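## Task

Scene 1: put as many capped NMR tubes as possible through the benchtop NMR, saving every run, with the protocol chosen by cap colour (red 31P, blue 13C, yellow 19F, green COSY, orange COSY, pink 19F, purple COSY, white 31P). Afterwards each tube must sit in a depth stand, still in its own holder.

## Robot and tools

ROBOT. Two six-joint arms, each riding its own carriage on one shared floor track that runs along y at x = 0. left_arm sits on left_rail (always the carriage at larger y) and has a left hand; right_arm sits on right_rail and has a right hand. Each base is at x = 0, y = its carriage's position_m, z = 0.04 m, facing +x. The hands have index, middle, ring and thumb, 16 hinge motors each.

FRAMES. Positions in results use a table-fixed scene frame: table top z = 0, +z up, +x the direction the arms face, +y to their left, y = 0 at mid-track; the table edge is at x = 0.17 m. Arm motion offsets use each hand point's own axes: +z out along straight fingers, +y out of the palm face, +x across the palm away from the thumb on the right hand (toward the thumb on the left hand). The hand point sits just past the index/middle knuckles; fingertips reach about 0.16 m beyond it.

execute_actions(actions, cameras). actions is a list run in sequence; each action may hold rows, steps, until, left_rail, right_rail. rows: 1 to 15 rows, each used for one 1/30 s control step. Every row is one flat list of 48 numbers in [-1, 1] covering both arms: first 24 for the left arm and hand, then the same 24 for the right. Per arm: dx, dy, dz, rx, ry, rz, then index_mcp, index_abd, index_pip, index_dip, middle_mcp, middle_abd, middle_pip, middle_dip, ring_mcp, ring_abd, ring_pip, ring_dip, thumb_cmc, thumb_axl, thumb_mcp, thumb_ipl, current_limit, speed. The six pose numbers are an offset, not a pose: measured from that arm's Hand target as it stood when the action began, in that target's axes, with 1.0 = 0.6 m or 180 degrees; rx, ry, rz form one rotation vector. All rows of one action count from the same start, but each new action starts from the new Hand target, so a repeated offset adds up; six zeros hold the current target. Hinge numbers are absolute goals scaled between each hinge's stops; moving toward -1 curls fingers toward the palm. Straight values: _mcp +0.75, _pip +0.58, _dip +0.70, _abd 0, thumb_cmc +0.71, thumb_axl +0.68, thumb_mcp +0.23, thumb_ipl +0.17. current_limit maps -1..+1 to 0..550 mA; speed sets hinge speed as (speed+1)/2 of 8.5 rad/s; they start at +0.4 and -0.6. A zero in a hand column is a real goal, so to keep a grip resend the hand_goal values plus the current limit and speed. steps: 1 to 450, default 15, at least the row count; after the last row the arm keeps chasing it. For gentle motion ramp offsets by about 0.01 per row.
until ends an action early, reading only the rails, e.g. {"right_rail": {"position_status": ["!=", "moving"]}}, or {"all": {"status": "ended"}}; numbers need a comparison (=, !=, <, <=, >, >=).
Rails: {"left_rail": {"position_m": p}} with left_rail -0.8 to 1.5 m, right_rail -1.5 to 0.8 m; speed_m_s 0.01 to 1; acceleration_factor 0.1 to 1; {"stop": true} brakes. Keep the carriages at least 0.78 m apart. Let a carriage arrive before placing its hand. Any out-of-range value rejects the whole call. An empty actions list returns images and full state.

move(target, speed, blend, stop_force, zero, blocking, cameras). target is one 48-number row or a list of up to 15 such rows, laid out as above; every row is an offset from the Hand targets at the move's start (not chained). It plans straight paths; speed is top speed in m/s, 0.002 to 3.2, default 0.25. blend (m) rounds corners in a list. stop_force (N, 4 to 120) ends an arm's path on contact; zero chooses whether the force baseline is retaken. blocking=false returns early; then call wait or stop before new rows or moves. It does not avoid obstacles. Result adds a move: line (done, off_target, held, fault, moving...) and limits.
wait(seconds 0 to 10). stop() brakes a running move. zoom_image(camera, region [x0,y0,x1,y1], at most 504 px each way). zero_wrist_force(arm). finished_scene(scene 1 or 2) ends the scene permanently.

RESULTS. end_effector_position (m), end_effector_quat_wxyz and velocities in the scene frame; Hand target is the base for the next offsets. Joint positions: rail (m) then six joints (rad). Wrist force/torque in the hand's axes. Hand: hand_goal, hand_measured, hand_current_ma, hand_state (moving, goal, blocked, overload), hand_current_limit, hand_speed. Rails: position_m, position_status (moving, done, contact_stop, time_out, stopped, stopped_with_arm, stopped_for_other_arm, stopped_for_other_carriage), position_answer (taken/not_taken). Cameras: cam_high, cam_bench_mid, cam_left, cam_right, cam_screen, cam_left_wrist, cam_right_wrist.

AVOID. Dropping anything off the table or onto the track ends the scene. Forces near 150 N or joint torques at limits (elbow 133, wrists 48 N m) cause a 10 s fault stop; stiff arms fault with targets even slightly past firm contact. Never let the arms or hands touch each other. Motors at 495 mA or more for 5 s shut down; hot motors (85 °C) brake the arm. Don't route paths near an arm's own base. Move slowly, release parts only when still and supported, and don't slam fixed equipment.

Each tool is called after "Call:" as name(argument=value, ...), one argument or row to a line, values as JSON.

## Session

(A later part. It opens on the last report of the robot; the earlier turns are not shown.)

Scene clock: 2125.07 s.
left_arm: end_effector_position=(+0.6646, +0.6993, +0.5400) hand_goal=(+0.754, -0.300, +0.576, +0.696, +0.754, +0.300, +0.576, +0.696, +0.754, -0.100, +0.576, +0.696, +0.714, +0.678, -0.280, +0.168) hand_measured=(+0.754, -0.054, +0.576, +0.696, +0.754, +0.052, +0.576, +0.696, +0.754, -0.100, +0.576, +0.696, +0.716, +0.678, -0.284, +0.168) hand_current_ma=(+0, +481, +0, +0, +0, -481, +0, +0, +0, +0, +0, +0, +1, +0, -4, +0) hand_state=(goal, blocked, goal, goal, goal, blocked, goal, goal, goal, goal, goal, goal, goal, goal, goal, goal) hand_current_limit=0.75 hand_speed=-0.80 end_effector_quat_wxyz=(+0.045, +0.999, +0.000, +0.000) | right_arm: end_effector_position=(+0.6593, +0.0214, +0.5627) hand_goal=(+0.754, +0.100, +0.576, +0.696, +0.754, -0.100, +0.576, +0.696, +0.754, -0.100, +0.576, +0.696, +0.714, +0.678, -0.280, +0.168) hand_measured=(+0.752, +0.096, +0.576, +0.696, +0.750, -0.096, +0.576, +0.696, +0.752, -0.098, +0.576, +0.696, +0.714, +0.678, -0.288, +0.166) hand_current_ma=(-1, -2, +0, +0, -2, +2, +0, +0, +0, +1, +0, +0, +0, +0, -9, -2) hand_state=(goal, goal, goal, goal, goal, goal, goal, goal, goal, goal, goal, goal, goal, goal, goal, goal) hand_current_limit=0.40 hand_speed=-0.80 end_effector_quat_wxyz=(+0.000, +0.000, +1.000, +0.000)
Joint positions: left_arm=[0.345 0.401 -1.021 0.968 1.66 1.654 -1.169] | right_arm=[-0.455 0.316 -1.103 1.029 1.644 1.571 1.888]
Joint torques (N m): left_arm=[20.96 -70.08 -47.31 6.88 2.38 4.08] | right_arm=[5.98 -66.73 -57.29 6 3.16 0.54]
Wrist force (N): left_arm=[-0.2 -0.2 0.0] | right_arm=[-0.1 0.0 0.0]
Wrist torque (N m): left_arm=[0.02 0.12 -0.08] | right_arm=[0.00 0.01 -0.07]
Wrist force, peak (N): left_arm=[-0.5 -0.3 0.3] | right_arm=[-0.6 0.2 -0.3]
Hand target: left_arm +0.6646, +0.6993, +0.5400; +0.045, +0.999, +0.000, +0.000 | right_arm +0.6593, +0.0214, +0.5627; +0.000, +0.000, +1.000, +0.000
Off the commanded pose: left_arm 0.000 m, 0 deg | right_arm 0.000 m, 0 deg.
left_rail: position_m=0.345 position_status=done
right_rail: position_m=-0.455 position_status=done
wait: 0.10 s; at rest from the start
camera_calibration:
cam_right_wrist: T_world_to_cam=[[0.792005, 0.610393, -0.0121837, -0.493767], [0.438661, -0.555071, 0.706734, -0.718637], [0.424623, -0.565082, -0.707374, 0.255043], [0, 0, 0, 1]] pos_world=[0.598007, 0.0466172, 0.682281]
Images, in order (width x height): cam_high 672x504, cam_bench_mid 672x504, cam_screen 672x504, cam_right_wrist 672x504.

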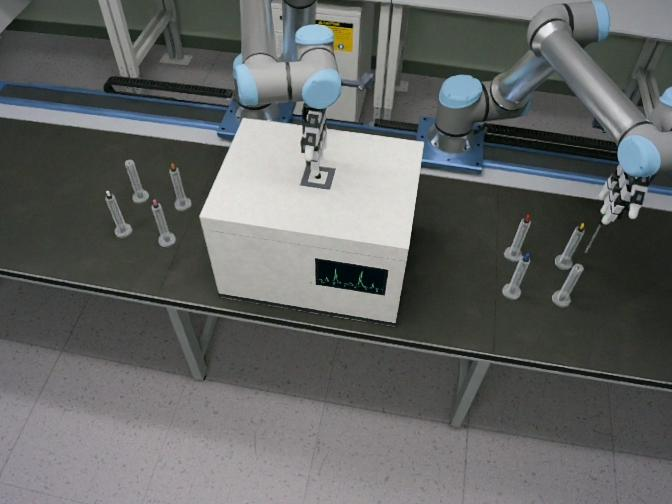

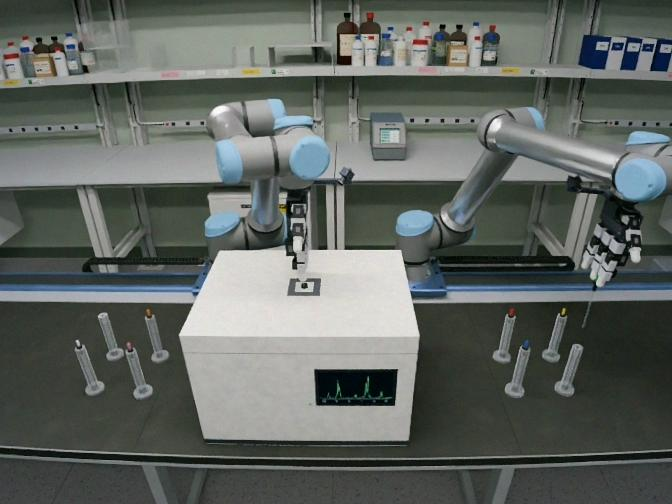

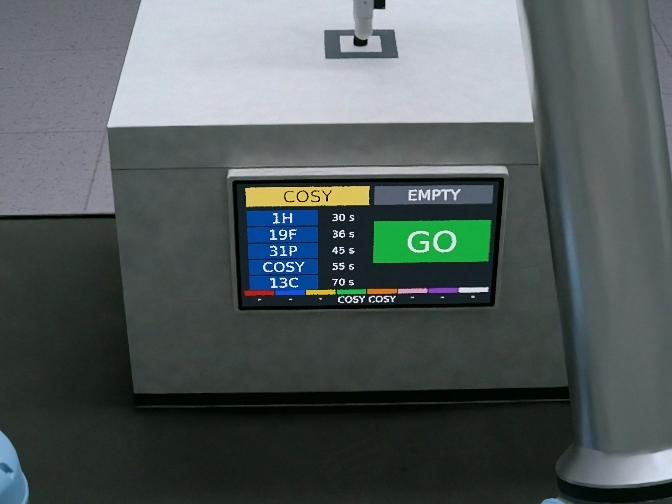

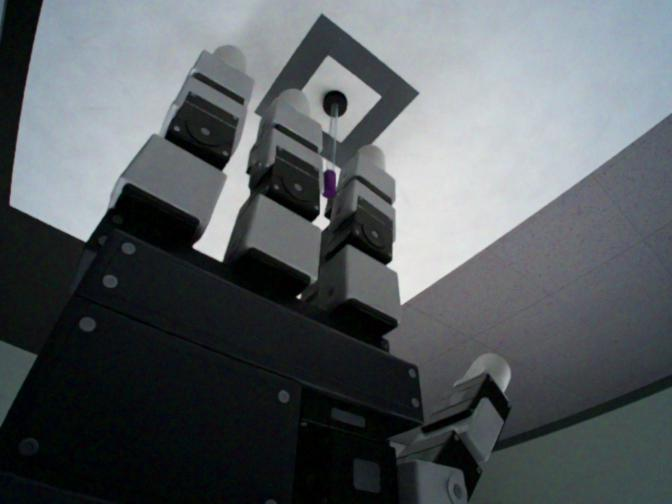

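Call:
move(
  target=[
    [0,-0.0302,0.3319,0,0,0,0.754,-0.3,0.576,0.696,0.754,0.3,0.576,0.696,0.754,-0.1,0.576,0.696,0.714,0.678,-0.281,0.168,0.75,-0.8,0,0,-0.1372,0,0,0,0.754,0.0,0.576,0.696,0.754,-0.1,0.576,0.696,0.754,-0.1,0.576,0.696,0.714,0.678,-0.281,0.168,0.4,-0.8],
    [0,-0.035,0.3843,0,0,0,0.754,-0.3,0.576,0.696,0.754,0.3,0.576,0.696,0.754,-0.1,0.576,0.696,0.714,0.678,-0.281,0.168,0.75,-0.8,0.0383,0,-0.1372,0,0,0,0.754,0.0,0.576,0.696,0.754,-0.1,0.576,0.696,0.754,-0.1,0.576,0.696,0.714,0.678,-0.281,0.168,0.4,-0.8],
  ],
  speed=[0.2,0.06],
  blend=[0.01,0],
  stop_force=6,
  cameras=["cam_screen","cam_left","cam_right_wrist","cam_bench_mid"],
)

Call:
zoom_image(
  camera="cam_screen",
  region=[310, 0, 410, 75],
)

Call:
zoom_image(
  camera="cam_left",
  region=[400, 140, 540, 300],
)

Call:
zoom_image(
  camera="cam_right_wrist",
  region=[220, 40, 400, 220],
)

Scene clock: 2243.67 s.
left_arm: end_effector_position=(+0.6644, +0.6993, +0.3161) hand_goal=(+0.754, -0.300, +0.576, +0.696, +0.754, +0.300, +0.576, +0.696, +0.754, -0.100, +0.576, +0.696, +0.714, +0.678, -0.280, +0.168) hand_measured=(+0.760, -0.106, +0.582, +0.698, +0.760, +0.100, +0.582, +0.698, +0.754, -0.100, +0.576, +0.696, +0.716, +0.678, -0.284, +0.168) hand_current_ma=(+6, +481, +5, +1, +7, -481, +5, +2, +0, +0, +0, +0, +1, +0, -4, +0) hand_state=(goal, blocked, goal, goal, goal, blocked, goal, goal, goal, goal, goal, goal, goal, goal, goal, goal) hand_current_limit=0.75 hand_speed=-0.80 end_effector_quat_wxyz=(+0.045, +0.999, +0.000, +0.000) | right_arm: end_effector_position=(+0.6362, +0.0215, +0.6450) hand_goal=(+0.754, +0.000, +0.576, +0.696, +0.754, -0.100, +0.576, +0.696, +0.754, -0.100, +0.576, +0.696, +0.714, +0.678, -0.280, +0.168) hand_measured=(+0.752, +0.004, +0.576, +0.696, +0.750, -0.096, +0.576, +0.696, +0.752, -0.098, +0.576, +0.696, +0.714, +0.678, -0.288, +0.166) hand_current_ma=(-1, +1, +0, +0, -2, +2, +0, +0, +0, +1, +0, +0, +0, +0, -9, -2) hand_state=(goal, goal, goal, goal, goal, goal, goal, goal, goal, goal, goal, goal, goal, goal, goal, goal) hand_current_limit=0.40 hand_speed=-0.80 end_effector_quat_wxyz=(+0.000, +0.000, +1.000, +0.000)
Joint positions: left_arm=[0.345 0.401 -0.969 1.282 1.294 1.654 -1.169] | right_arm=[-0.455 0.326 -1.119 0.908 1.781 1.571 1.898]
Joint torques (N m): left_arm=[-7.39 -104.78 -45.7 6.79 -1.76 -3.29] | right_arm=[9.71 -93.67 -27.29 2.26 -1.77 1.12]
Wrist force (N): left_arm=[-0.1 -0.7 0.0] | right_arm=[-0.1 0.2 -0.1]
Wrist torque (N m): left_arm=[0.02 0.10 0.04] | right_arm=[0.02 0.00 -0.07]
Wrist force, peak (N): left_arm=[-0.6 -1.2 -28.2] | right_arm=[0.2 0.3 -0.8]
Hand target: left_arm +0.6644, +0.6993, +0.3161; +0.045, +0.999, +0.000, +0.000 (not the last commanded pose) | right_arm +0.6362, +0.0215, +0.6450; +0.000, +0.000, +1.000, +0.000
Off the commanded pose: left_arm 0.008 m, 0 deg | right_arm 0.000 m, 0 deg.
left_rail: position_m=0.345 position_status=done
right_rail: position_m=-0.455 position_status=done
move: contact (left_arm)
camera_calibration:
cam_right_wrist: T_world_to_cam=[[0.792006, 0.610392, -0.0121855, -0.474547], [0.438631, -0.55503, 0.706784, -0.766736], [0.424652, -0.565122, -0.707324, 0.322973], [0, 0, 0, 1]] pos_world=[0.575007, 0.0466173, 0.764581]
Images, in order (width x height): cam_bench_mid 672x504, cam_left 672x504, cam_screen 672x504, cam_right_wrist 672x504.

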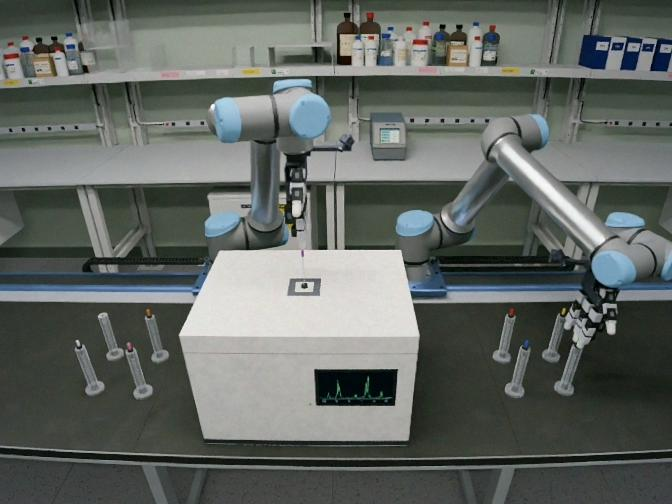

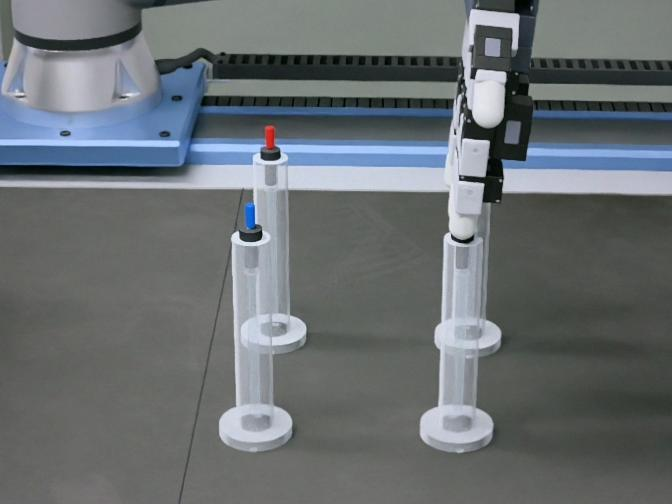

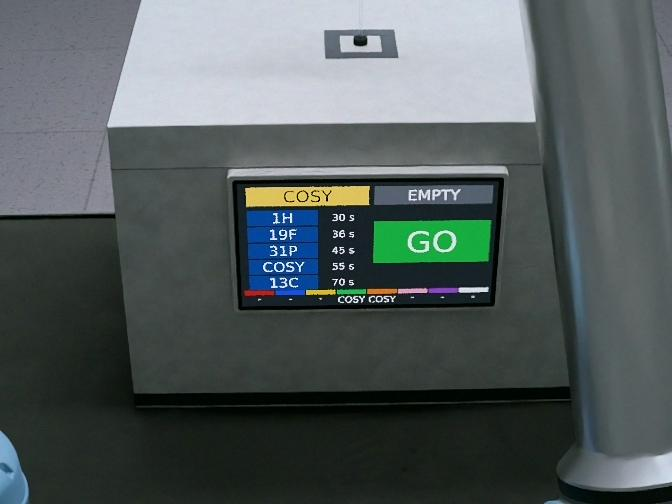

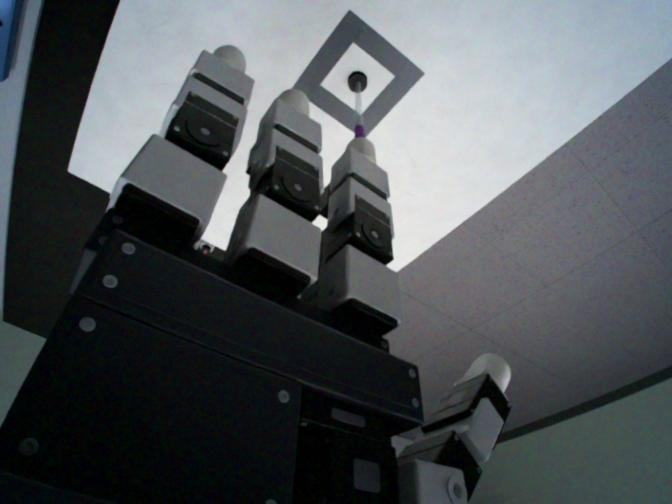

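Scaled by 5.040 from the camera's 672x504 image, which has a finer 960x720 frame.

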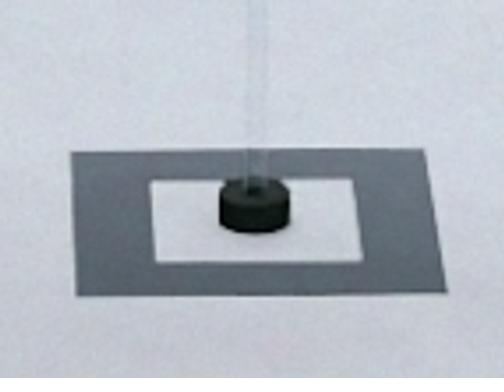

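Scaled by 3.150 from the camera's 672x504 image, which has a finer 960x720 frame.

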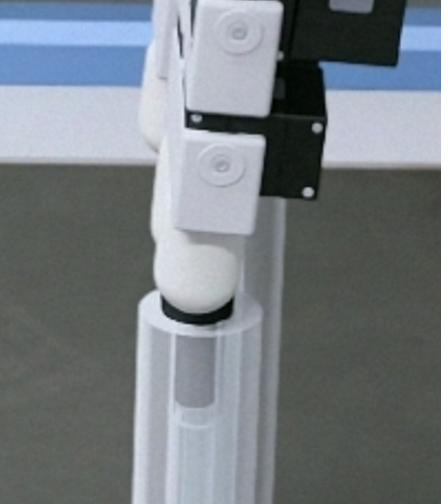

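Scaled by 2.800 from the camera's 672x504 image, which has a finer 960x720 frame.

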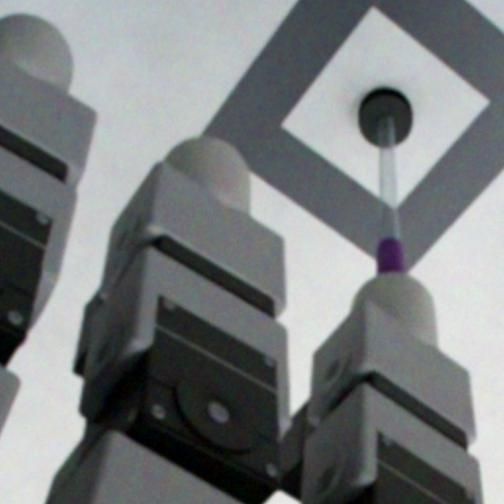

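Call:
move(
  target=[0,0,0,0,0,0,0.754,0.1,0.576,0.696,0.754,-0.1,0.576,0.696,0.754,-0.1,0.576,0.696,0.714,0.678,-0.281,0.168,0.4,-0.8,0,0,0.155,0,0,0,0.754,0.0,0.576,0.696,0.754,-0.1,0.576,0.696,0.754,-0.1,0.576,0.696,0.714,0.678,-0.281,0.168,0.4,-0.8],
  speed=0.08,
  stop_force=14,
  cameras=["cam_screen","cam_right_wrist","cam_bench_mid"],
)

Call:
zoom_image(
  camera="cam_screen",
  region=[310, 0, 410, 75],
)

Call:
zoom_image(
  camera="cam_right_wrist",
  region=[220, 40, 400, 220],
)

Scene clock: 2263.90 s.
left_arm: end_effector_position=(+0.6644, +0.6993, +0.3161) hand_goal=(+0.754, +0.100, +0.576, +0.696, +0.754, -0.100, +0.576, +0.696, +0.754, -0.100, +0.576, +0.696, +0.714, +0.678, -0.280, +0.168) hand_measured=(+0.756, +0.096, +0.580, +0.698, +0.756, -0.096, +0.578, +0.698, +0.754, -0.100, +0.576, +0.696, +0.716, +0.678, -0.284, +0.168) hand_current_ma=(+1, -2, +2, +1, +1, +3, +1, +2, +0, +0, +0, +0, +1, +0, -4, +0) hand_state=(goal, goal, goal, goal, goal, goal, goal, goal, goal, goal, goal, goal, goal, goal, goal, goal) hand_current_limit=0.40 hand_speed=-0.80 end_effector_quat_wxyz=(+0.045, +0.999, +0.000, +0.000) | right_arm: end_effector_position=(+0.6363, +0.0214, +0.5520) hand_goal=(+0.754, +0.000, +0.576, +0.696, +0.754, -0.100, +0.576, +0.696, +0.754, -0.100, +0.576, +0.696, +0.714, +0.678, -0.280, +0.168) hand_measured=(+0.752, +0.004, +0.576, +0.696, +0.750, -0.096, +0.576, +0.696, +0.752, -0.098, +0.576, +0.696, +0.714, +0.678, -0.288, +0.166) hand_current_ma=(-1, +1, +0, +0, -2, +2, +0, +0, +0, +1, +0, +0, +0, +0, -9, -2) hand_state=(goal, goal, goal, goal, goal, goal, goal, goal, goal, goal, goal, goal, goal, goal, goal, goal) hand_current_limit=0.40 hand_speed=-0.80 end_effector_quat_wxyz=(+0.000, +0.000, +1.000, +0.000)
Joint positions: left_arm=[0.345 0.401 -0.969 1.282 1.294 1.654 -1.169] | right_arm=[-0.455 0.326 -1.141 1.104 1.607 1.571 1.898]
Joint torques (N m): left_arm=[-11.4 -97.62 -39.98 5.33 -2.39 0.68] | right_arm=[-8.54 -89.09 -24.85 1.87 -3.01 -1.36]
Wrist force (N): left_arm=[-0.2 -0.7 0.1] | right_arm=[-0.2 0.2 -4.9]
Wrist torque (N m): left_arm=[-0.04 0.12 0.03] | right_arm=[0.39 -0.10 -0.09]
Wrist force, peak (N): left_arm=[-0.5 -1.0 0.2] | right_arm=[0.1 0.3 -5.9]
Hand target: left_arm +0.6644, +0.6993, +0.3161; +0.045, +0.999, +0.000, +0.000 | right_arm +0.6363, +0.0214, +0.5520; +0.000, +0.000, +1.000, +0.000
Off the commanded pose: left_arm 0.000 m, 0 deg | right_arm 0.000 m, 0 deg.
left_rail: position_m=0.345 position_status=done
right_rail: position_m=-0.455 position_status=done
move: done
camera_calibration:
cam_right_wrist: T_world_to_cam=[[0.792005, 0.610393, -0.0121837, -0.47576], [0.438661, -0.555071, 0.706734, -0.70103], [0.424623, -0.565082, -0.707374, 0.257198], [0, 0, 0, 1]] pos_world=[0.575107, 0.0466172, 0.671581]
Images, in order (width x height): cam_bench_mid 672x504, cam_screen 672x504, cam_right_wrist 672x504.

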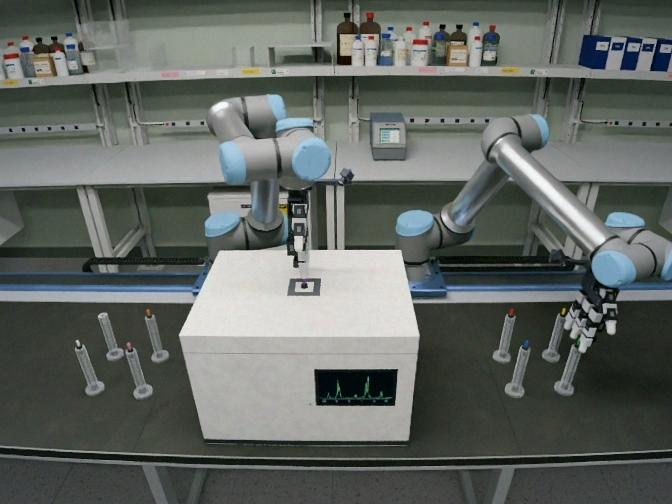

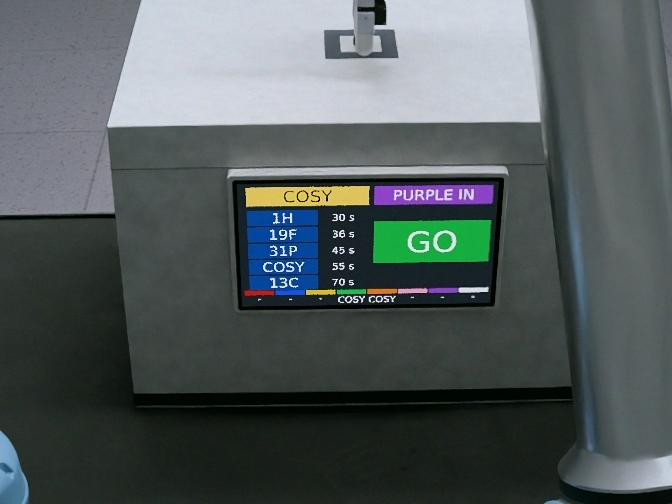

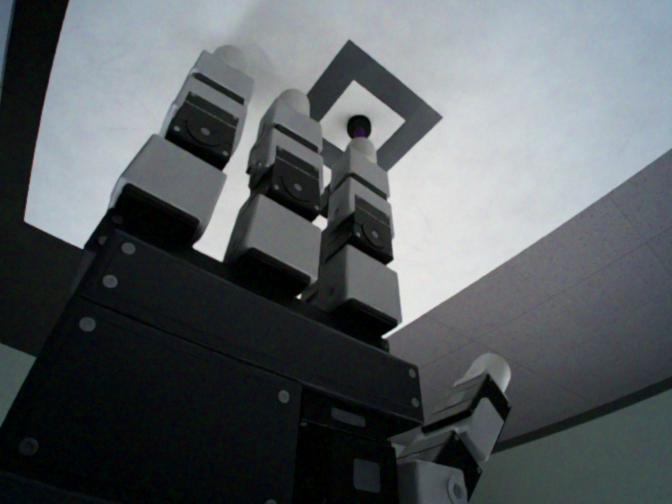

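Scaled by 5.040 from the camera's 672x504 image, which has a finer 960x720 frame.

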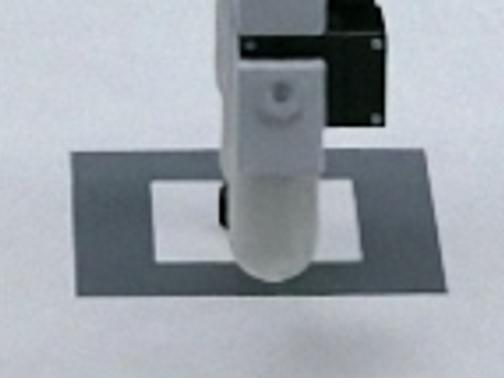

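Scaled by 2.800 from the camera's 672x504 image, which has a finer 960x720 frame.

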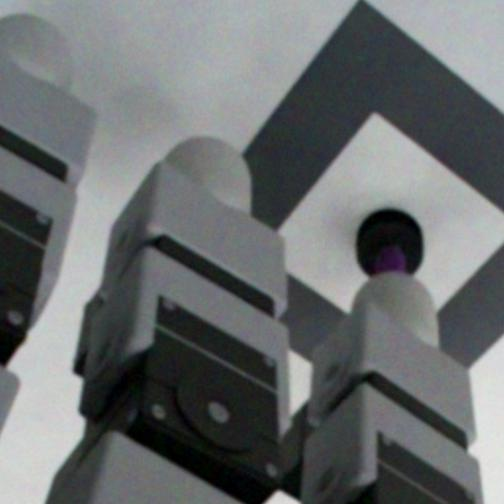

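Call:
move(
  target=[
    [0,0.0151,-0.166,0,0,0,0.754,0.1,0.576,0.696,0.754,-0.1,0.576,0.696,0.754,-0.1,0.576,0.696,0.714,0.678,-0.281,0.168,0.4,-0.8,0,0,-0.0667,0,0,0,0.754,0.0,0.576,0.696,0.754,-0.1,0.576,0.696,0.754,-0.1,0.576,0.696,0.714,0.678,-0.281,0.168,0.4,-0.8],
    [-0.2757,0.3026,-0.23,0.0287,0,0,0.754,0.1,0.576,0.696,0.754,-0.1,0.576,0.696,0.754,-0.1,0.576,0.696,0.714,0.678,-0.281,0.168,0.4,-0.8,0.5938,-0.129,0.0533,0,0,0,0.754,0.0,0.576,0.696,0.754,-0.1,0.576,0.696,0.754,-0.1,0.576,0.696,0.714,0.678,-0.281,0.168,0.4,-0.8],
    [-0.2757,0.3026,-0.23,0.0287,0,0,0.754,0.1,0.576,0.696,0.754,-0.1,0.576,0.696,0.754,-0.1,0.576,0.696,0.714,0.678,-0.281,0.168,0.4,-0.8,0.6022,-0.129,0.5543,0,0,0,0.754,0.0,0.576,0.696,0.754,-0.1,0.576,0.696,0.754,-0.1,0.576,0.696,0.714,0.678,-0.281,0.168,0.4,-0.8],
  ],
  speed=[0.25,0.6,0.5],
  blend=[0.02,0.07,0],
)

Call:
move(
  target=[0,0,0,0,0,0,0.754,0.1,0.576,0.696,0.754,-0.1,0.576,0.696,0.754,-0.1,0.576,0.696,0.714,0.678,-0.281,0.168,0.4,-0.8,-0.0833,0,0,0,0,0,0.754,0.0,0.576,0.696,0.754,-0.1,0.576,0.696,0.754,-0.1,0.576,0.696,0.714,0.678,-0.281,0.168,0.4,-0.8],
  speed=0.07,
  stop_force=4,
  cameras=["cam_screen","cam_left","cam_left_wrist"],
)

Call:
zoom_image(
  camera="cam_left",
  region=[220, 110, 520, 260],
)

Call:
zoom_image(
  camera="cam_left_wrist",
  region=[320, 30, 440, 120],
)

Scene clock: 2308.47 s.
left_arm: end_effector_position=(+0.4992, +0.5308, +0.4701) hand_goal=(+0.754, +0.100, +0.576, +0.696, +0.754, -0.100, +0.576, +0.696, +0.754, -0.100, +0.576, +0.696, +0.714, +0.678, -0.280, +0.168) hand_measured=(+0.754, +0.096, +0.578, +0.698, +0.754, -0.096, +0.578, +0.698, +0.754, -0.100, +0.576, +0.696, +0.716, +0.678, -0.284, +0.168) hand_current_ma=(+0, -2, +2, +1, +0, +2, +1, +2, +0, +0, +0, +0, +1, +0, -4, +0) hand_state=(goal, goal, goal, goal, goal, goal, goal, goal, goal, goal, goal, goal, goal, goal, goal, goal) hand_current_limit=0.40 hand_speed=-0.80 end_effector_quat_wxyz=(+0.000, +1.000, +0.000, +0.000) | right_arm: end_effector_position=(+0.2750, -0.0559, +0.2195) hand_goal=(+0.754, +0.000, +0.576, +0.696, +0.754, -0.100, +0.576, +0.696, +0.754, -0.100, +0.576, +0.696, +0.714, +0.678, -0.280, +0.168) hand_measured=(+0.752, +0.002, +0.576, +0.696, +0.750, -0.096, +0.576, +0.696, +0.752, -0.098, +0.576, +0.696, +0.714, +0.678, -0.286, +0.166) hand_current_ma=(-1, +1, +0, +0, -2, +2, +0, +0, +0, +1, +0, +0, +0, +0, -8, -2) hand_state=(goal, goal, goal, goal, goal, goal, goal, goal, goal, goal, goal, goal, goal, goal, goal, goal) hand_current_limit=0.40 hand_speed=-0.80 end_effector_quat_wxyz=(+0.000, +0.000, +1.000, +0.000)
Joint positions: left_arm=[0.345 0.194 -1.441 1.638 1.375 1.571 -1.378] | right_arm=[-0.455 0.447 -1.499 2.193 0.876 1.571 2.019]
Joint torques (N m): left_arm=[-14.13 -65.61 -26.93 6.65 -2.91 -4.26] | right_arm=[9.43 -23.96 -17.51 1.98 -3.28 1.43]
Wrist force (N): left_arm=[-0.2 0.3 -0.2] | right_arm=[0.1 0.1 0.0]
Wrist torque (N m): left_arm=[0.00 0.05 0.06] | right_arm=[0.01 0.00 -0.09]
Wrist force, peak (N): left_arm=[-1.6 1.6 -0.6] | right_arm=[-0.2 0.1 -5.5]
Hand target: left_arm +0.4992, +0.5308, +0.4701; +0.000, +1.000, +0.000, +0.000 | right_arm +0.2751, -0.0558, +0.2193; +0.000, +0.000, +1.000, +0.000
Off the commanded pose: left_arm 0.000 m, 0 deg | right_arm 0.000 m, 0 deg.
left_rail: position_m=0.345 position_status=done
right_rail: position_m=-0.455 position_status=done
move: done

Scene clock: 2310.27 s.
left_arm: end_effector_position=(+0.4992, +0.5308, +0.4701) hand_goal=(+0.754, +0.100, +0.576, +0.696, +0.754, -0.100, +0.576, +0.696, +0.754, -0.100, +0.576, +0.696, +0.714, +0.678, -0.280, +0.168) hand_measured=(+0.754, +0.096, +0.578, +0.698, +0.754, -0.096, +0.578, +0.698, +0.754, -0.100, +0.576, +0.696, +0.716, +0.678, -0.284, +0.168) hand_current_ma=(+0, -2, +2, +1, +0, +2, +1, +2, +0, +0, +0, +0, +1, +0, -4, +0) hand_state=(goal, goal, goal, goal, goal, goal, goal, goal, goal, goal, goal, goal, goal, goal, goal, goal) hand_current_limit=0.40 hand_speed=-0.80 end_effector_quat_wxyz=(+0.000, +1.000, +0.000, +0.000) | right_arm: end_effector_position=(+0.3049, -0.0559, +0.2194) hand_goal=(+0.754, +0.000, +0.576, +0.696, +0.754, -0.100, +0.576, +0.696, +0.754, -0.100, +0.576, +0.696, +0.714, +0.678, -0.280, +0.168) hand_measured=(+0.752, +0.002, +0.576, +0.696, +0.750, -0.096, +0.576, +0.696, +0.752, -0.098, +0.576, +0.696, +0.714, +0.678, -0.290, +0.164) hand_current_ma=(-1, +1, +0, +0, -2, +2, +0, +0, +0, +1, +0, +0, +0, +0, -16, -4) hand_state=(goal, goal, goal, goal, goal, goal, goal, goal, goal, goal, goal, goal, goal, goal, goal, goal) hand_current_limit=0.40 hand_speed=-0.80 end_effector_quat_wxyz=(+0.000, +0.000, +1.000, +0.000)
Joint positions: left_arm=[0.345 0.194 -1.441 1.638 1.375 1.571 -1.378] | right_arm=[-0.455 0.414 -1.466 2.157 0.88 1.571 1.985]
Joint torques (N m): left_arm=[-14.29 -66.68 -26.41 6.77 -2.57 -4.17] | right_arm=[9.02 -57.13 -18.02 2.35 2.37 1.64]
Wrist force (N): left_arm=[-0.1 0.3 -0.3] | right_arm=[0.1 -0.1 0.2]
Wrist torque (N m): left_arm=[0.01 0.04 0.07] | right_arm=[-0.04 0.01 -0.09]
Wrist force, peak (N): left_arm=[-0.2 0.5 -0.5] | right_arm=[7.2 0.3 -4.3]
Hand target: left_arm +0.4992, +0.5308, +0.4701; +0.000, +1.000, +0.000, +0.000 | right_arm +0.3049, -0.0559, +0.2194; +0.000, +0.000, +1.000, +0.000 (not the last commanded pose)
Off the commanded pose: left_arm 0.000 m, 0 deg | right_arm 0.020 m, 0 deg.
left_rail: position_m=0.345 position_status=done
right_rail: position_m=-0.455 position_status=done
move: contact (right_arm)
camera_calibration:
cam_left_wrist: T_world_to_cam=[[-0.741863, 0.670407, -0.0138851, -0.000362165], [0.460772, 0.524709, 0.7158, -0.888797], [0.487163, 0.524628, -0.698168, -0.0621825], [0, 0, 0, 1]] pos_world=[0.439557, 0.499226, 0.592782]
Images, in order (width x height): cam_left 672x504, cam_screen 672x504, cam_left_wrist 672x504.

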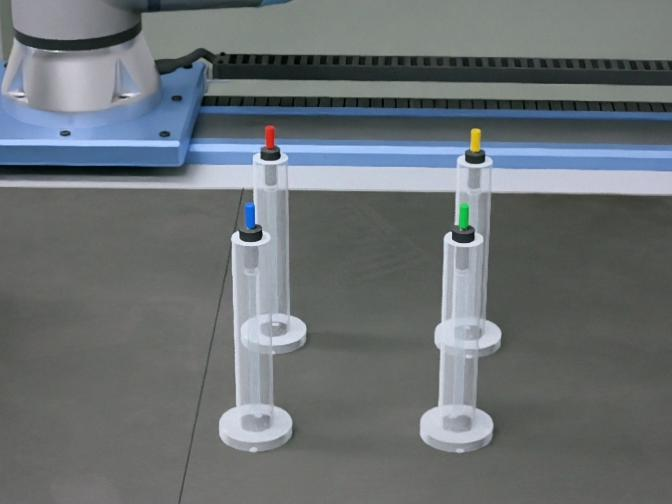

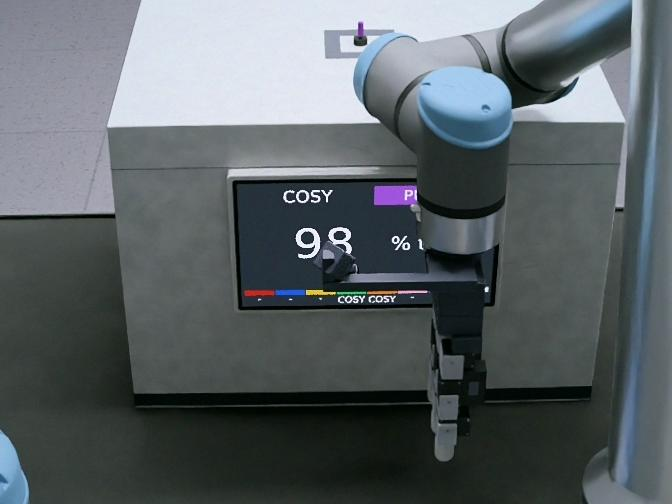

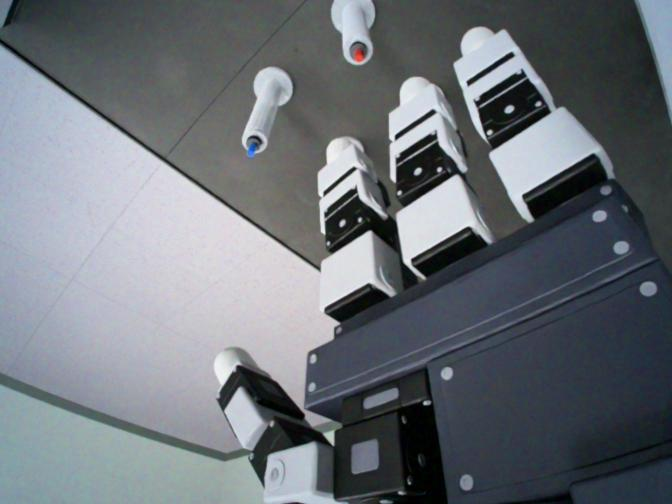

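Scaled by 1.680 from the camera's 672x504 image, which has a finer 960x720 frame.

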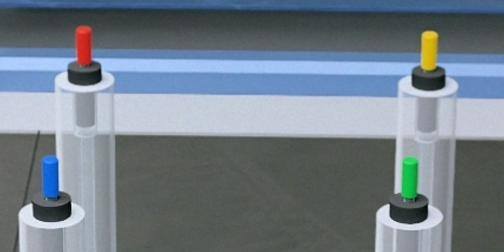

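Scaled by 4.200 from the camera's 672x504 image, which has a finer 960x720 frame.

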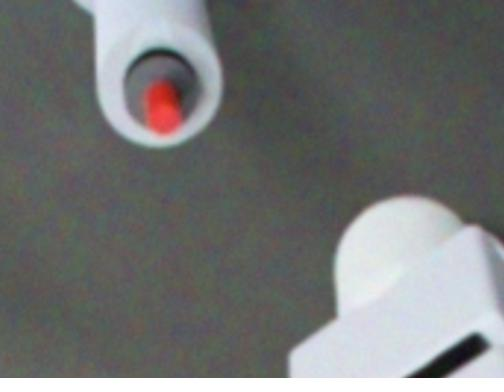

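Call:
move(
  target=[0.012,-0.002,0.1168,0,0,0,0.754,0.1,0.576,0.696,0.754,-0.1,0.576,0.696,0.754,-0.1,0.576,0.696,0.714,0.678,-0.281,0.168,0.4,-0.8,0.03,0,0,0,0,0,0.754,0.0,0.576,0.696,0.754,-0.1,0.576,0.696,0.754,-0.1,0.576,0.696,0.714,0.678,-0.281,0.168,0.4,-0.8],
  speed=0.15,
  cameras=["cam_left","cam_left_wrist"],
)

Call:
zoom_image(
  camera="cam_left_wrist",
  region=[320, 30, 440, 120],
)

Scene clock: 2370.33 s.
left_arm: end_effector_position=(+0.5063, +0.5320, +0.4002) hand_goal=(+0.754, +0.100, +0.576, +0.696, +0.754, -0.100, +0.576, +0.696, +0.754, -0.100, +0.576, +0.696, +0.714, +0.678, -0.280, +0.168) hand_measured=(+0.754, +0.096, +0.578, +0.698, +0.754, -0.096, +0.578, +0.698, +0.754, -0.100, +0.576, +0.696, +0.716, +0.678, -0.284, +0.168) hand_current_ma=(+0, -2, +2, +1, +0, +2, +1, +2, +0, +0, +0, +0, +1, +0, -4, +0) hand_state=(goal, goal, goal, goal, goal, goal, goal, goal, goal, goal, goal, goal, goal, goal, goal, goal) hand_current_limit=0.40 hand_speed=-0.80 end_effector_quat_wxyz=(+0.000, +1.000, +0.000, +0.000) | right_arm: end_effector_position=(+0.2870, -0.0559, +0.2194) hand_goal=(+0.754, +0.000, +0.576, +0.696, +0.754, -0.100, +0.576, +0.696, +0.754, -0.100, +0.576, +0.696, +0.714, +0.678, -0.280, +0.168) hand_measured=(+0.752, +0.002, +0.576, +0.696, +0.750, -0.096, +0.576, +0.696, +0.752, -0.098, +0.576, +0.696, +0.714, +0.678, -0.288, +0.164) hand_current_ma=(-1, +1, +0, +0, -2, +2, +0, +0, +0, +1, +0, +0, +0, +0, -11, -3) hand_state=(goal, goal, goal, goal, goal, goal, goal, goal, goal, goal, goal, goal, goal, goal, goal, goal) hand_current_limit=0.40 hand_speed=-0.80 end_effector_quat_wxyz=(+0.000, +0.000, +1.000, +0.000)
Joint positions: left_arm=[0.345 0.193 -1.401 1.717 1.255 1.571 -1.378] | right_arm=[-0.455 0.433 -1.486 2.179 0.877 1.571 2.005]
Joint torques (N m): left_arm=[-14.19 -36.59 -25.85 2.36 1.85 -4.39] | right_arm=[9.84 -53.46 -17.36 2.15 0.3 1.8]
Wrist force (N): left_arm=[-0.3 0.5 -0.3] | right_arm=[-0.1 0.3 0.2]
Wrist torque (N m): left_arm=[0.04 0.08 0.05] | right_arm=[0.00 0.02 -0.10]
Wrist force, peak (N): left_arm=[-0.5 0.4 -1.4] | right_arm=[-0.3 0.4 0.6]
Hand target: left_arm +0.5064, +0.5320, +0.4000; +0.000, +1.000, +0.000, +0.000 | right_arm +0.2869, -0.0559, +0.2194; +0.000, +0.000, +1.000, +0.000
Off the commanded pose: left_arm 0.000 m, 0 deg | right_arm 0.000 m, 0 deg.
left_rail: position_m=0.345 position_status=done
right_rail: position_m=-0.455 position_status=done
move: done
camera_calibration:
cam_left_wrist: T_world_to_cam=[[-0.741895, 0.670373, -0.0138388, 0.00313729], [0.460712, 0.524644, 0.715886, -0.842649], [0.487171, 0.524737, -0.69808, -0.115178], [0, 0, 0, 1]] pos_world=[0.446658, 0.500426, 0.522881]
Images, in order (width x height): cam_left 672x504, cam_left_wrist 672x504.

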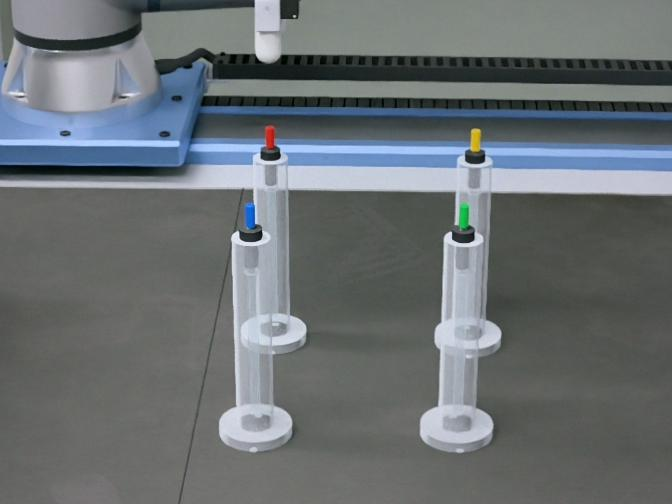

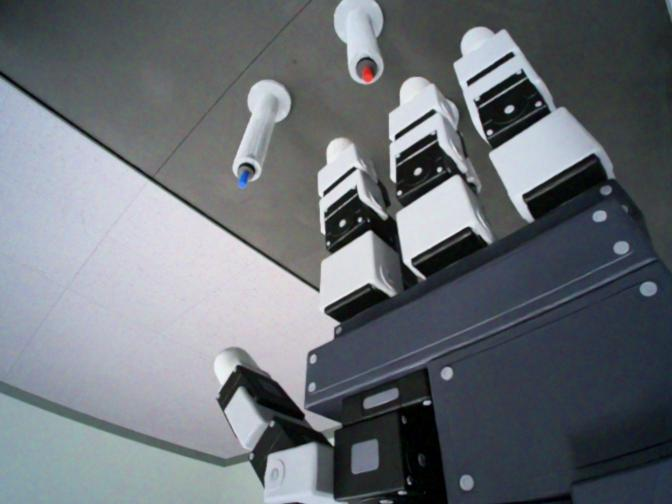

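Scaled by 4.200 from the camera's 672x504 image, which has a finer 960x720 frame.

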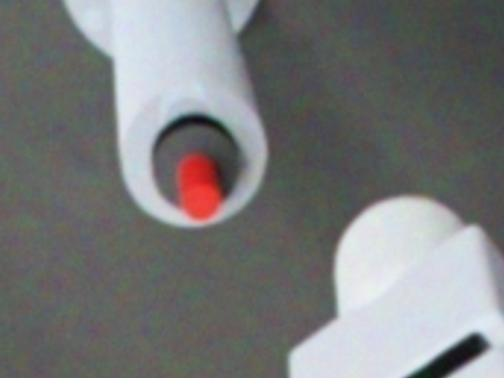

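Call:
move(
  target=[-0.0005,0.0018,0.1628,0,0,0,0.754,0.1,0.576,0.696,0.754,-0.1,0.576,0.696,0.754,-0.1,0.576,0.696,0.714,0.678,-0.281,0.168,0.4,-0.8,-0.0633,0,0,0,0,0,0.754,0.0,0.576,0.696,0.754,-0.1,0.576,0.696,0.754,-0.1,0.576,0.696,0.714,0.678,-0.281,0.168,0.4,-0.8],
  speed=0.1,
  stop_force=4,
  cameras=["cam_screen","cam_left"],
)

Scene clock: 2417.30 s.
left_arm: end_effector_position=(+0.5060, +0.5309, +0.3023) hand_goal=(+0.754, +0.100, +0.576, +0.696, +0.754, -0.100, +0.576, +0.696, +0.754, -0.100, +0.576, +0.696, +0.714, +0.678, -0.280, +0.168) hand_measured=(+0.754, +0.096, +0.578, +0.698, +0.754, -0.096, +0.578, +0.698, +0.754, -0.100, +0.576, +0.696, +0.716, +0.678, -0.284, +0.168) hand_current_ma=(+0, -2, +2, +1, +0, +2, +1, +2, +0, +0, +0, +0, +1, +0, -4, +0) hand_state=(goal, goal, goal, goal, goal, goal, goal, goal, goal, goal, goal, goal, goal, goal, goal, goal) hand_current_limit=0.40 hand_speed=-0.80 end_effector_quat_wxyz=(+0.000, +1.000, +0.000, +0.000) | right_arm: end_effector_position=(+0.3052, -0.0560, +0.2194) hand_goal=(+0.754, +0.000, +0.576, +0.696, +0.754, -0.100, +0.576, +0.696, +0.754, -0.100, +0.576, +0.696, +0.714, +0.678, -0.280, +0.168) hand_measured=(+0.752, +0.002, +0.576, +0.696, +0.750, -0.096, +0.576, +0.696, +0.752, -0.098, +0.576, +0.696, +0.714, +0.678, -0.292, +0.162) hand_current_ma=(-1, +1, +0, +0, -2, +2, +0, +0, +0, +1, +0, +0, +0, +0, -19, -6) hand_state=(goal, goal, goal, goal, goal, goal, goal, goal, goal, goal, goal, goal, goal, goal, goal, goal) hand_current_limit=0.40 hand_speed=-0.80 end_effector_quat_wxyz=(+0.000, +0.000, +1.000, +0.000)
Joint positions: left_arm=[0.345 0.191 -1.338 1.827 1.083 1.571 -1.38] | right_arm=[-0.455 0.414 -1.466 2.157 0.88 1.571 1.985]
Joint torques (N m): left_arm=[-13.98 -39.29 -22.83 2.44 0.77 -4.36] | right_arm=[8.81 -54.82 -17.45 2.4 2.53 1.59]
Wrist force (N): left_arm=[0.0 0.1 -0.1] | right_arm=[0.0 0.1 0.1]
Wrist torque (N m): left_arm=[-0.04 0.06 0.09] | right_arm=[-0.01 0.04 -0.09]
Wrist force, peak (N): left_arm=[0.2 0.4 -1.2] | right_arm=[6.1 0.0 -3.1]
Hand target: left_arm +0.5060, +0.5309, +0.3023; +0.000, +1.000, +0.000, +0.000 | right_arm +0.3052, -0.0560, +0.2194; +0.000, +0.000, +1.000, +0.000 (not the last commanded pose)
Off the commanded pose: left_arm 0.000 m, 0 deg | right_arm 0.020 m, 0 deg.
left_rail: position_m=0.345 position_status=done
right_rail: position_m=-0.455 position_status=done
move: contact (right_arm)
Images, in order (width x height): cam_left 672x504, cam_screen 672x504.

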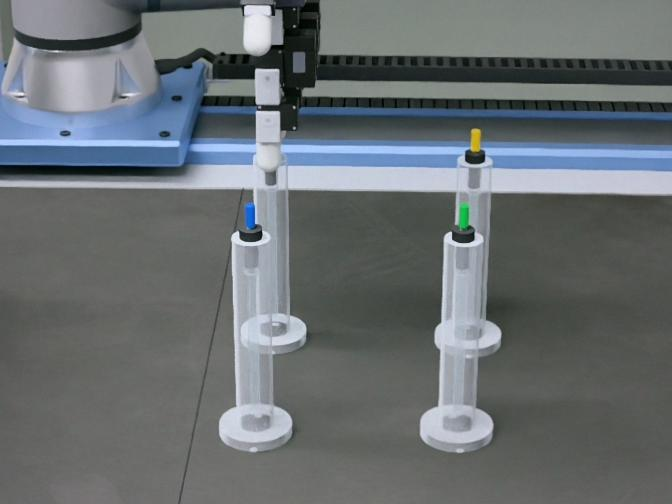

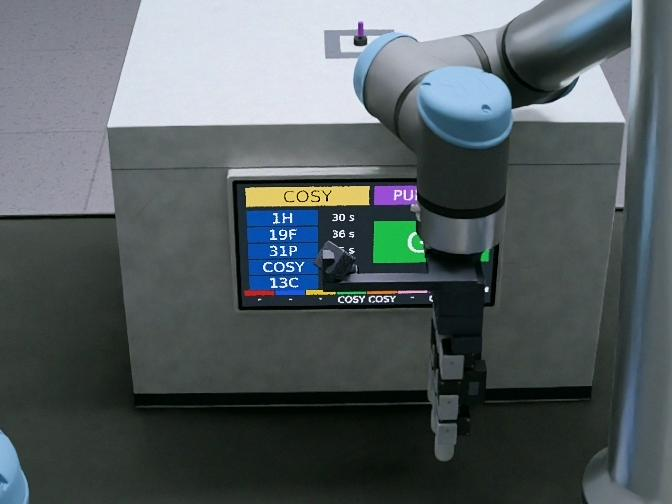

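Call:
move(
  target=[
    [0,0,0,0,0,0,0.754,-0.3,0.576,0.696,0.754,0.3,0.576,0.696,0.754,-0.1,0.576,0.696,0.714,0.678,-0.281,0.168,0.75,-0.8,0.0303,0,0,0,0,0,0.754,0.1,0.576,0.696,0.754,-0.1,0.576,0.696,0.754,-0.1,0.576,0.696,0.714,0.678,-0.281,0.168,0.4,-0.8],
    [0,0,-0.05,0,0,0,0.754,-0.3,0.576,0.696,0.754,0.3,0.576,0.696,0.754,-0.1,0.576,0.696,0.714,0.678,-0.281,0.168,0.75,-0.8,0.0303,0.285,0.02,0,0,0,0.754,0.1,0.576,0.696,0.754,-0.1,0.576,0.696,0.754,-0.1,0.576,0.696,0.714,0.678,-0.281,0.168,0.4,-0.8],
  ],
  speed=[0.15,0.35],
  blend=[0.005,0],
)

Call:
move(
  target=[0,0,0,0,0,0,0.754,-0.3,0.576,0.696,0.754,0.3,0.576,0.696,0.754,-0.1,0.576,0.696,0.714,0.678,-0.281,0.168,0.75,-0.8,-0.0833,0,0,0,0,0,0.754,0.1,0.576,0.696,0.754,-0.1,0.576,0.696,0.754,-0.1,0.576,0.696,0.714,0.678,-0.281,0.168,0.4,-0.8],
  speed=0.08,
  stop_force=4,
  cameras=["cam_screen","cam_left"],
)

Scene clock: 2462.13 s.
left_arm: end_effector_position=(+0.5060, +0.5309, +0.3323) hand_goal=(+0.754, -0.300, +0.576, +0.696, +0.754, +0.300, +0.576, +0.696, +0.754, -0.100, +0.576, +0.696, +0.714, +0.678, -0.280, +0.168) hand_measured=(+0.754, -0.058, +0.578, +0.698, +0.754, +0.044, +0.578, +0.698, +0.754, -0.100, +0.576, +0.696, +0.716, +0.678, -0.284, +0.168) hand_current_ma=(+0, +481, +1, +1, +0, -481, +1, +2, +0, +0, +0, +0, +1, +0, -4, +0) hand_state=(goal, blocked, goal, goal, goal, blocked, goal, goal, goal, goal, goal, goal, goal, goal, goal, goal) hand_current_limit=0.75 hand_speed=-0.80 end_effector_quat_wxyz=(+0.000, +1.000, +0.000, +0.000) | right_arm: end_effector_position=(+0.2871, +0.1149, +0.2074) hand_goal=(+0.754, +0.100, +0.576, +0.696, +0.754, -0.100, +0.576, +0.696, +0.754, -0.100, +0.576, +0.696, +0.714, +0.678, -0.280, +0.168) hand_measured=(+0.752, +0.096, +0.576, +0.696, +0.752, -0.096, +0.576, +0.696, +0.752, -0.098, +0.576, +0.696, +0.714, +0.678, -0.288, +0.164) hand_current_ma=(-1, -2, +0, +0, -2, +2, +0, +0, +0, +1, +0, +0, +0, +0, -10, -3) hand_state=(goal, goal, goal, goal, goal, goal, goal, goal, goal, goal, goal, goal, goal, goal, goal, goal) hand_current_limit=0.40 hand_speed=-0.80 end_effector_quat_wxyz=(+0.000, +0.000, +1.000, +0.000)
Joint positions: left_arm=[0.345 0.191 -1.361 1.796 1.136 1.571 -1.38] | right_arm=[-0.455 0.751 -1.254 1.91 0.914 1.571 2.323]
Joint torques (N m): left_arm=[-1.39 -69.81 -43.55 6.71 0.83 -2.16] | right_arm=[10.12 -45.19 -47.71 6.19 3 1.95]
Wrist force (N): left_arm=[-0.2 0.2 -0.3] | right_arm=[0.1 0.5 -0.2]
Wrist torque (N m): left_arm=[0.02 0.08 0.04] | right_arm=[0.10 -0.02 -0.10]
Wrist force, peak (N): left_arm=[-0.3 0.2 -0.7] | right_arm=[0.6 2.1 -0.4]
Hand target: left_arm +0.5060, +0.5309, +0.3323; +0.000, +1.000, +0.000, +0.000 | right_arm +0.2871, +0.1150, +0.2074; +0.000, +0.000, +1.000, +0.000
Off the commanded pose: left_arm 0.000 m, 0 deg | right_arm 0.000 m, 0 deg.
left_rail: position_m=0.345 position_status=done
right_rail: position_m=-0.455 position_status=done
move: done; blend cut to 0 m at target 1

Scene clock: 2463.70 s.
left_arm: end_effector_position=(+0.5060, +0.5309, +0.3323) hand_goal=(+0.754, -0.300, +0.576, +0.696, +0.754, +0.300, +0.576, +0.696, +0.754, -0.100, +0.576, +0.696, +0.714, +0.678, -0.280, +0.168) hand_measured=(+0.754, -0.058, +0.578, +0.698, +0.754, +0.044, +0.578, +0.698, +0.754, -0.100, +0.576, +0.696, +0.716, +0.678, -0.284, +0.168) hand_current_ma=(+0, +481, +1, +1, +0, -481, +1, +2, +0, +0, +0, +0, +1, +0, -4, +0) hand_state=(goal, blocked, goal, goal, goal, blocked, goal, goal, goal, goal, goal, goal, goal, goal, goal, goal) hand_current_limit=0.75 hand_speed=-0.80 end_effector_quat_wxyz=(+0.000, +1.000, +0.000, +0.000) | right_arm: end_effector_position=(+0.3052, +0.1149, +0.2074) hand_goal=(+0.754, +0.100, +0.576, +0.696, +0.754, -0.100, +0.576, +0.696, +0.754, -0.100, +0.576, +0.696, +0.714, +0.678, -0.280, +0.168) hand_measured=(+0.752, +0.096, +0.576, +0.696, +0.752, -0.096, +0.576, +0.696, +0.752, -0.098, +0.576, +0.696, +0.714, +0.678, -0.292, +0.162) hand_current_ma=(-1, -1, +0, +0, -2, +2, +0, +0, +0, +1, +0, +0, +0, +0, -21, -6) hand_state=(goal, goal, goal, goal, goal, goal, goal, goal, goal, goal, goal, goal, goal, goal, goal, goal) hand_current_limit=0.40 hand_speed=-0.80 end_effector_quat_wxyz=(+0.000, +0.000, +1.000, +0.000)
Joint positions: left_arm=[0.345 0.191 -1.361 1.796 1.136 1.571 -1.38] | right_arm=[-0.455 0.728 -1.241 1.892 0.919 1.571 2.3]
Joint torques (N m): left_arm=[10.64 -71.18 -43.96 6.67 -2.13 1.47] | right_arm=[9.84 -77.34 -19.21 2.12 2.48 1.29]
Wrist force (N): left_arm=[-0.4 0.4 -0.2] | right_arm=[0.2 0.9 -0.5]
Wrist torque (N m): left_arm=[0.03 0.10 0.02] | right_arm=[0.16 0.01 -0.07]
Wrist force, peak (N): left_arm=[-0.5 0.5 0.1] | right_arm=[9.0 0.3 -4.5]
Hand target: left_arm +0.5060, +0.5309, +0.3323; +0.000, +1.000, +0.000, +0.000 | right_arm +0.3052, +0.1149, +0.2074; +0.000, +0.000, +1.000, +0.000 (not the last commanded pose)
Off the commanded pose: left_arm 0.000 m, 0 deg | right_arm 0.032 m, 0 deg.
left_rail: position_m=0.345 position_status=done
right_rail: position_m=-0.455 position_status=done
move: contact (right_arm)
Images, in order (width x height): cam_left 672x504, cam_screen 672x504.

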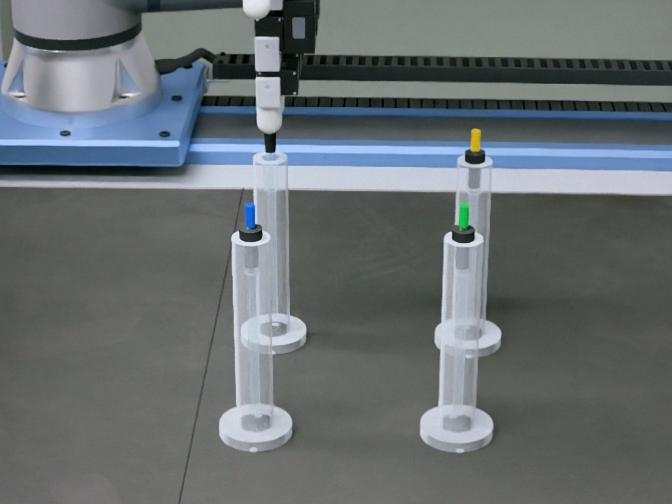

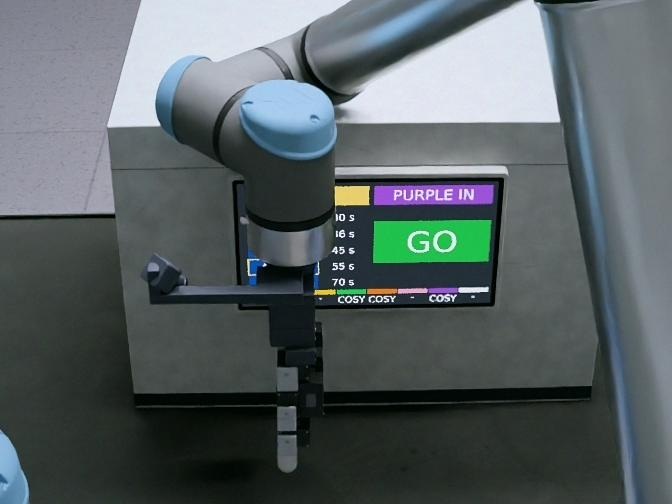

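Call:
zoom_image(
  camera="cam_screen",
  region=[225, 165, 375, 315],
)

Scaled by 3.360 from the camera's 672x504 image, which has a finer 960x720 frame.

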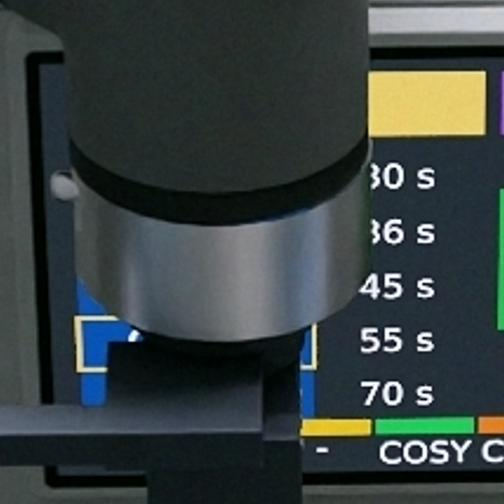

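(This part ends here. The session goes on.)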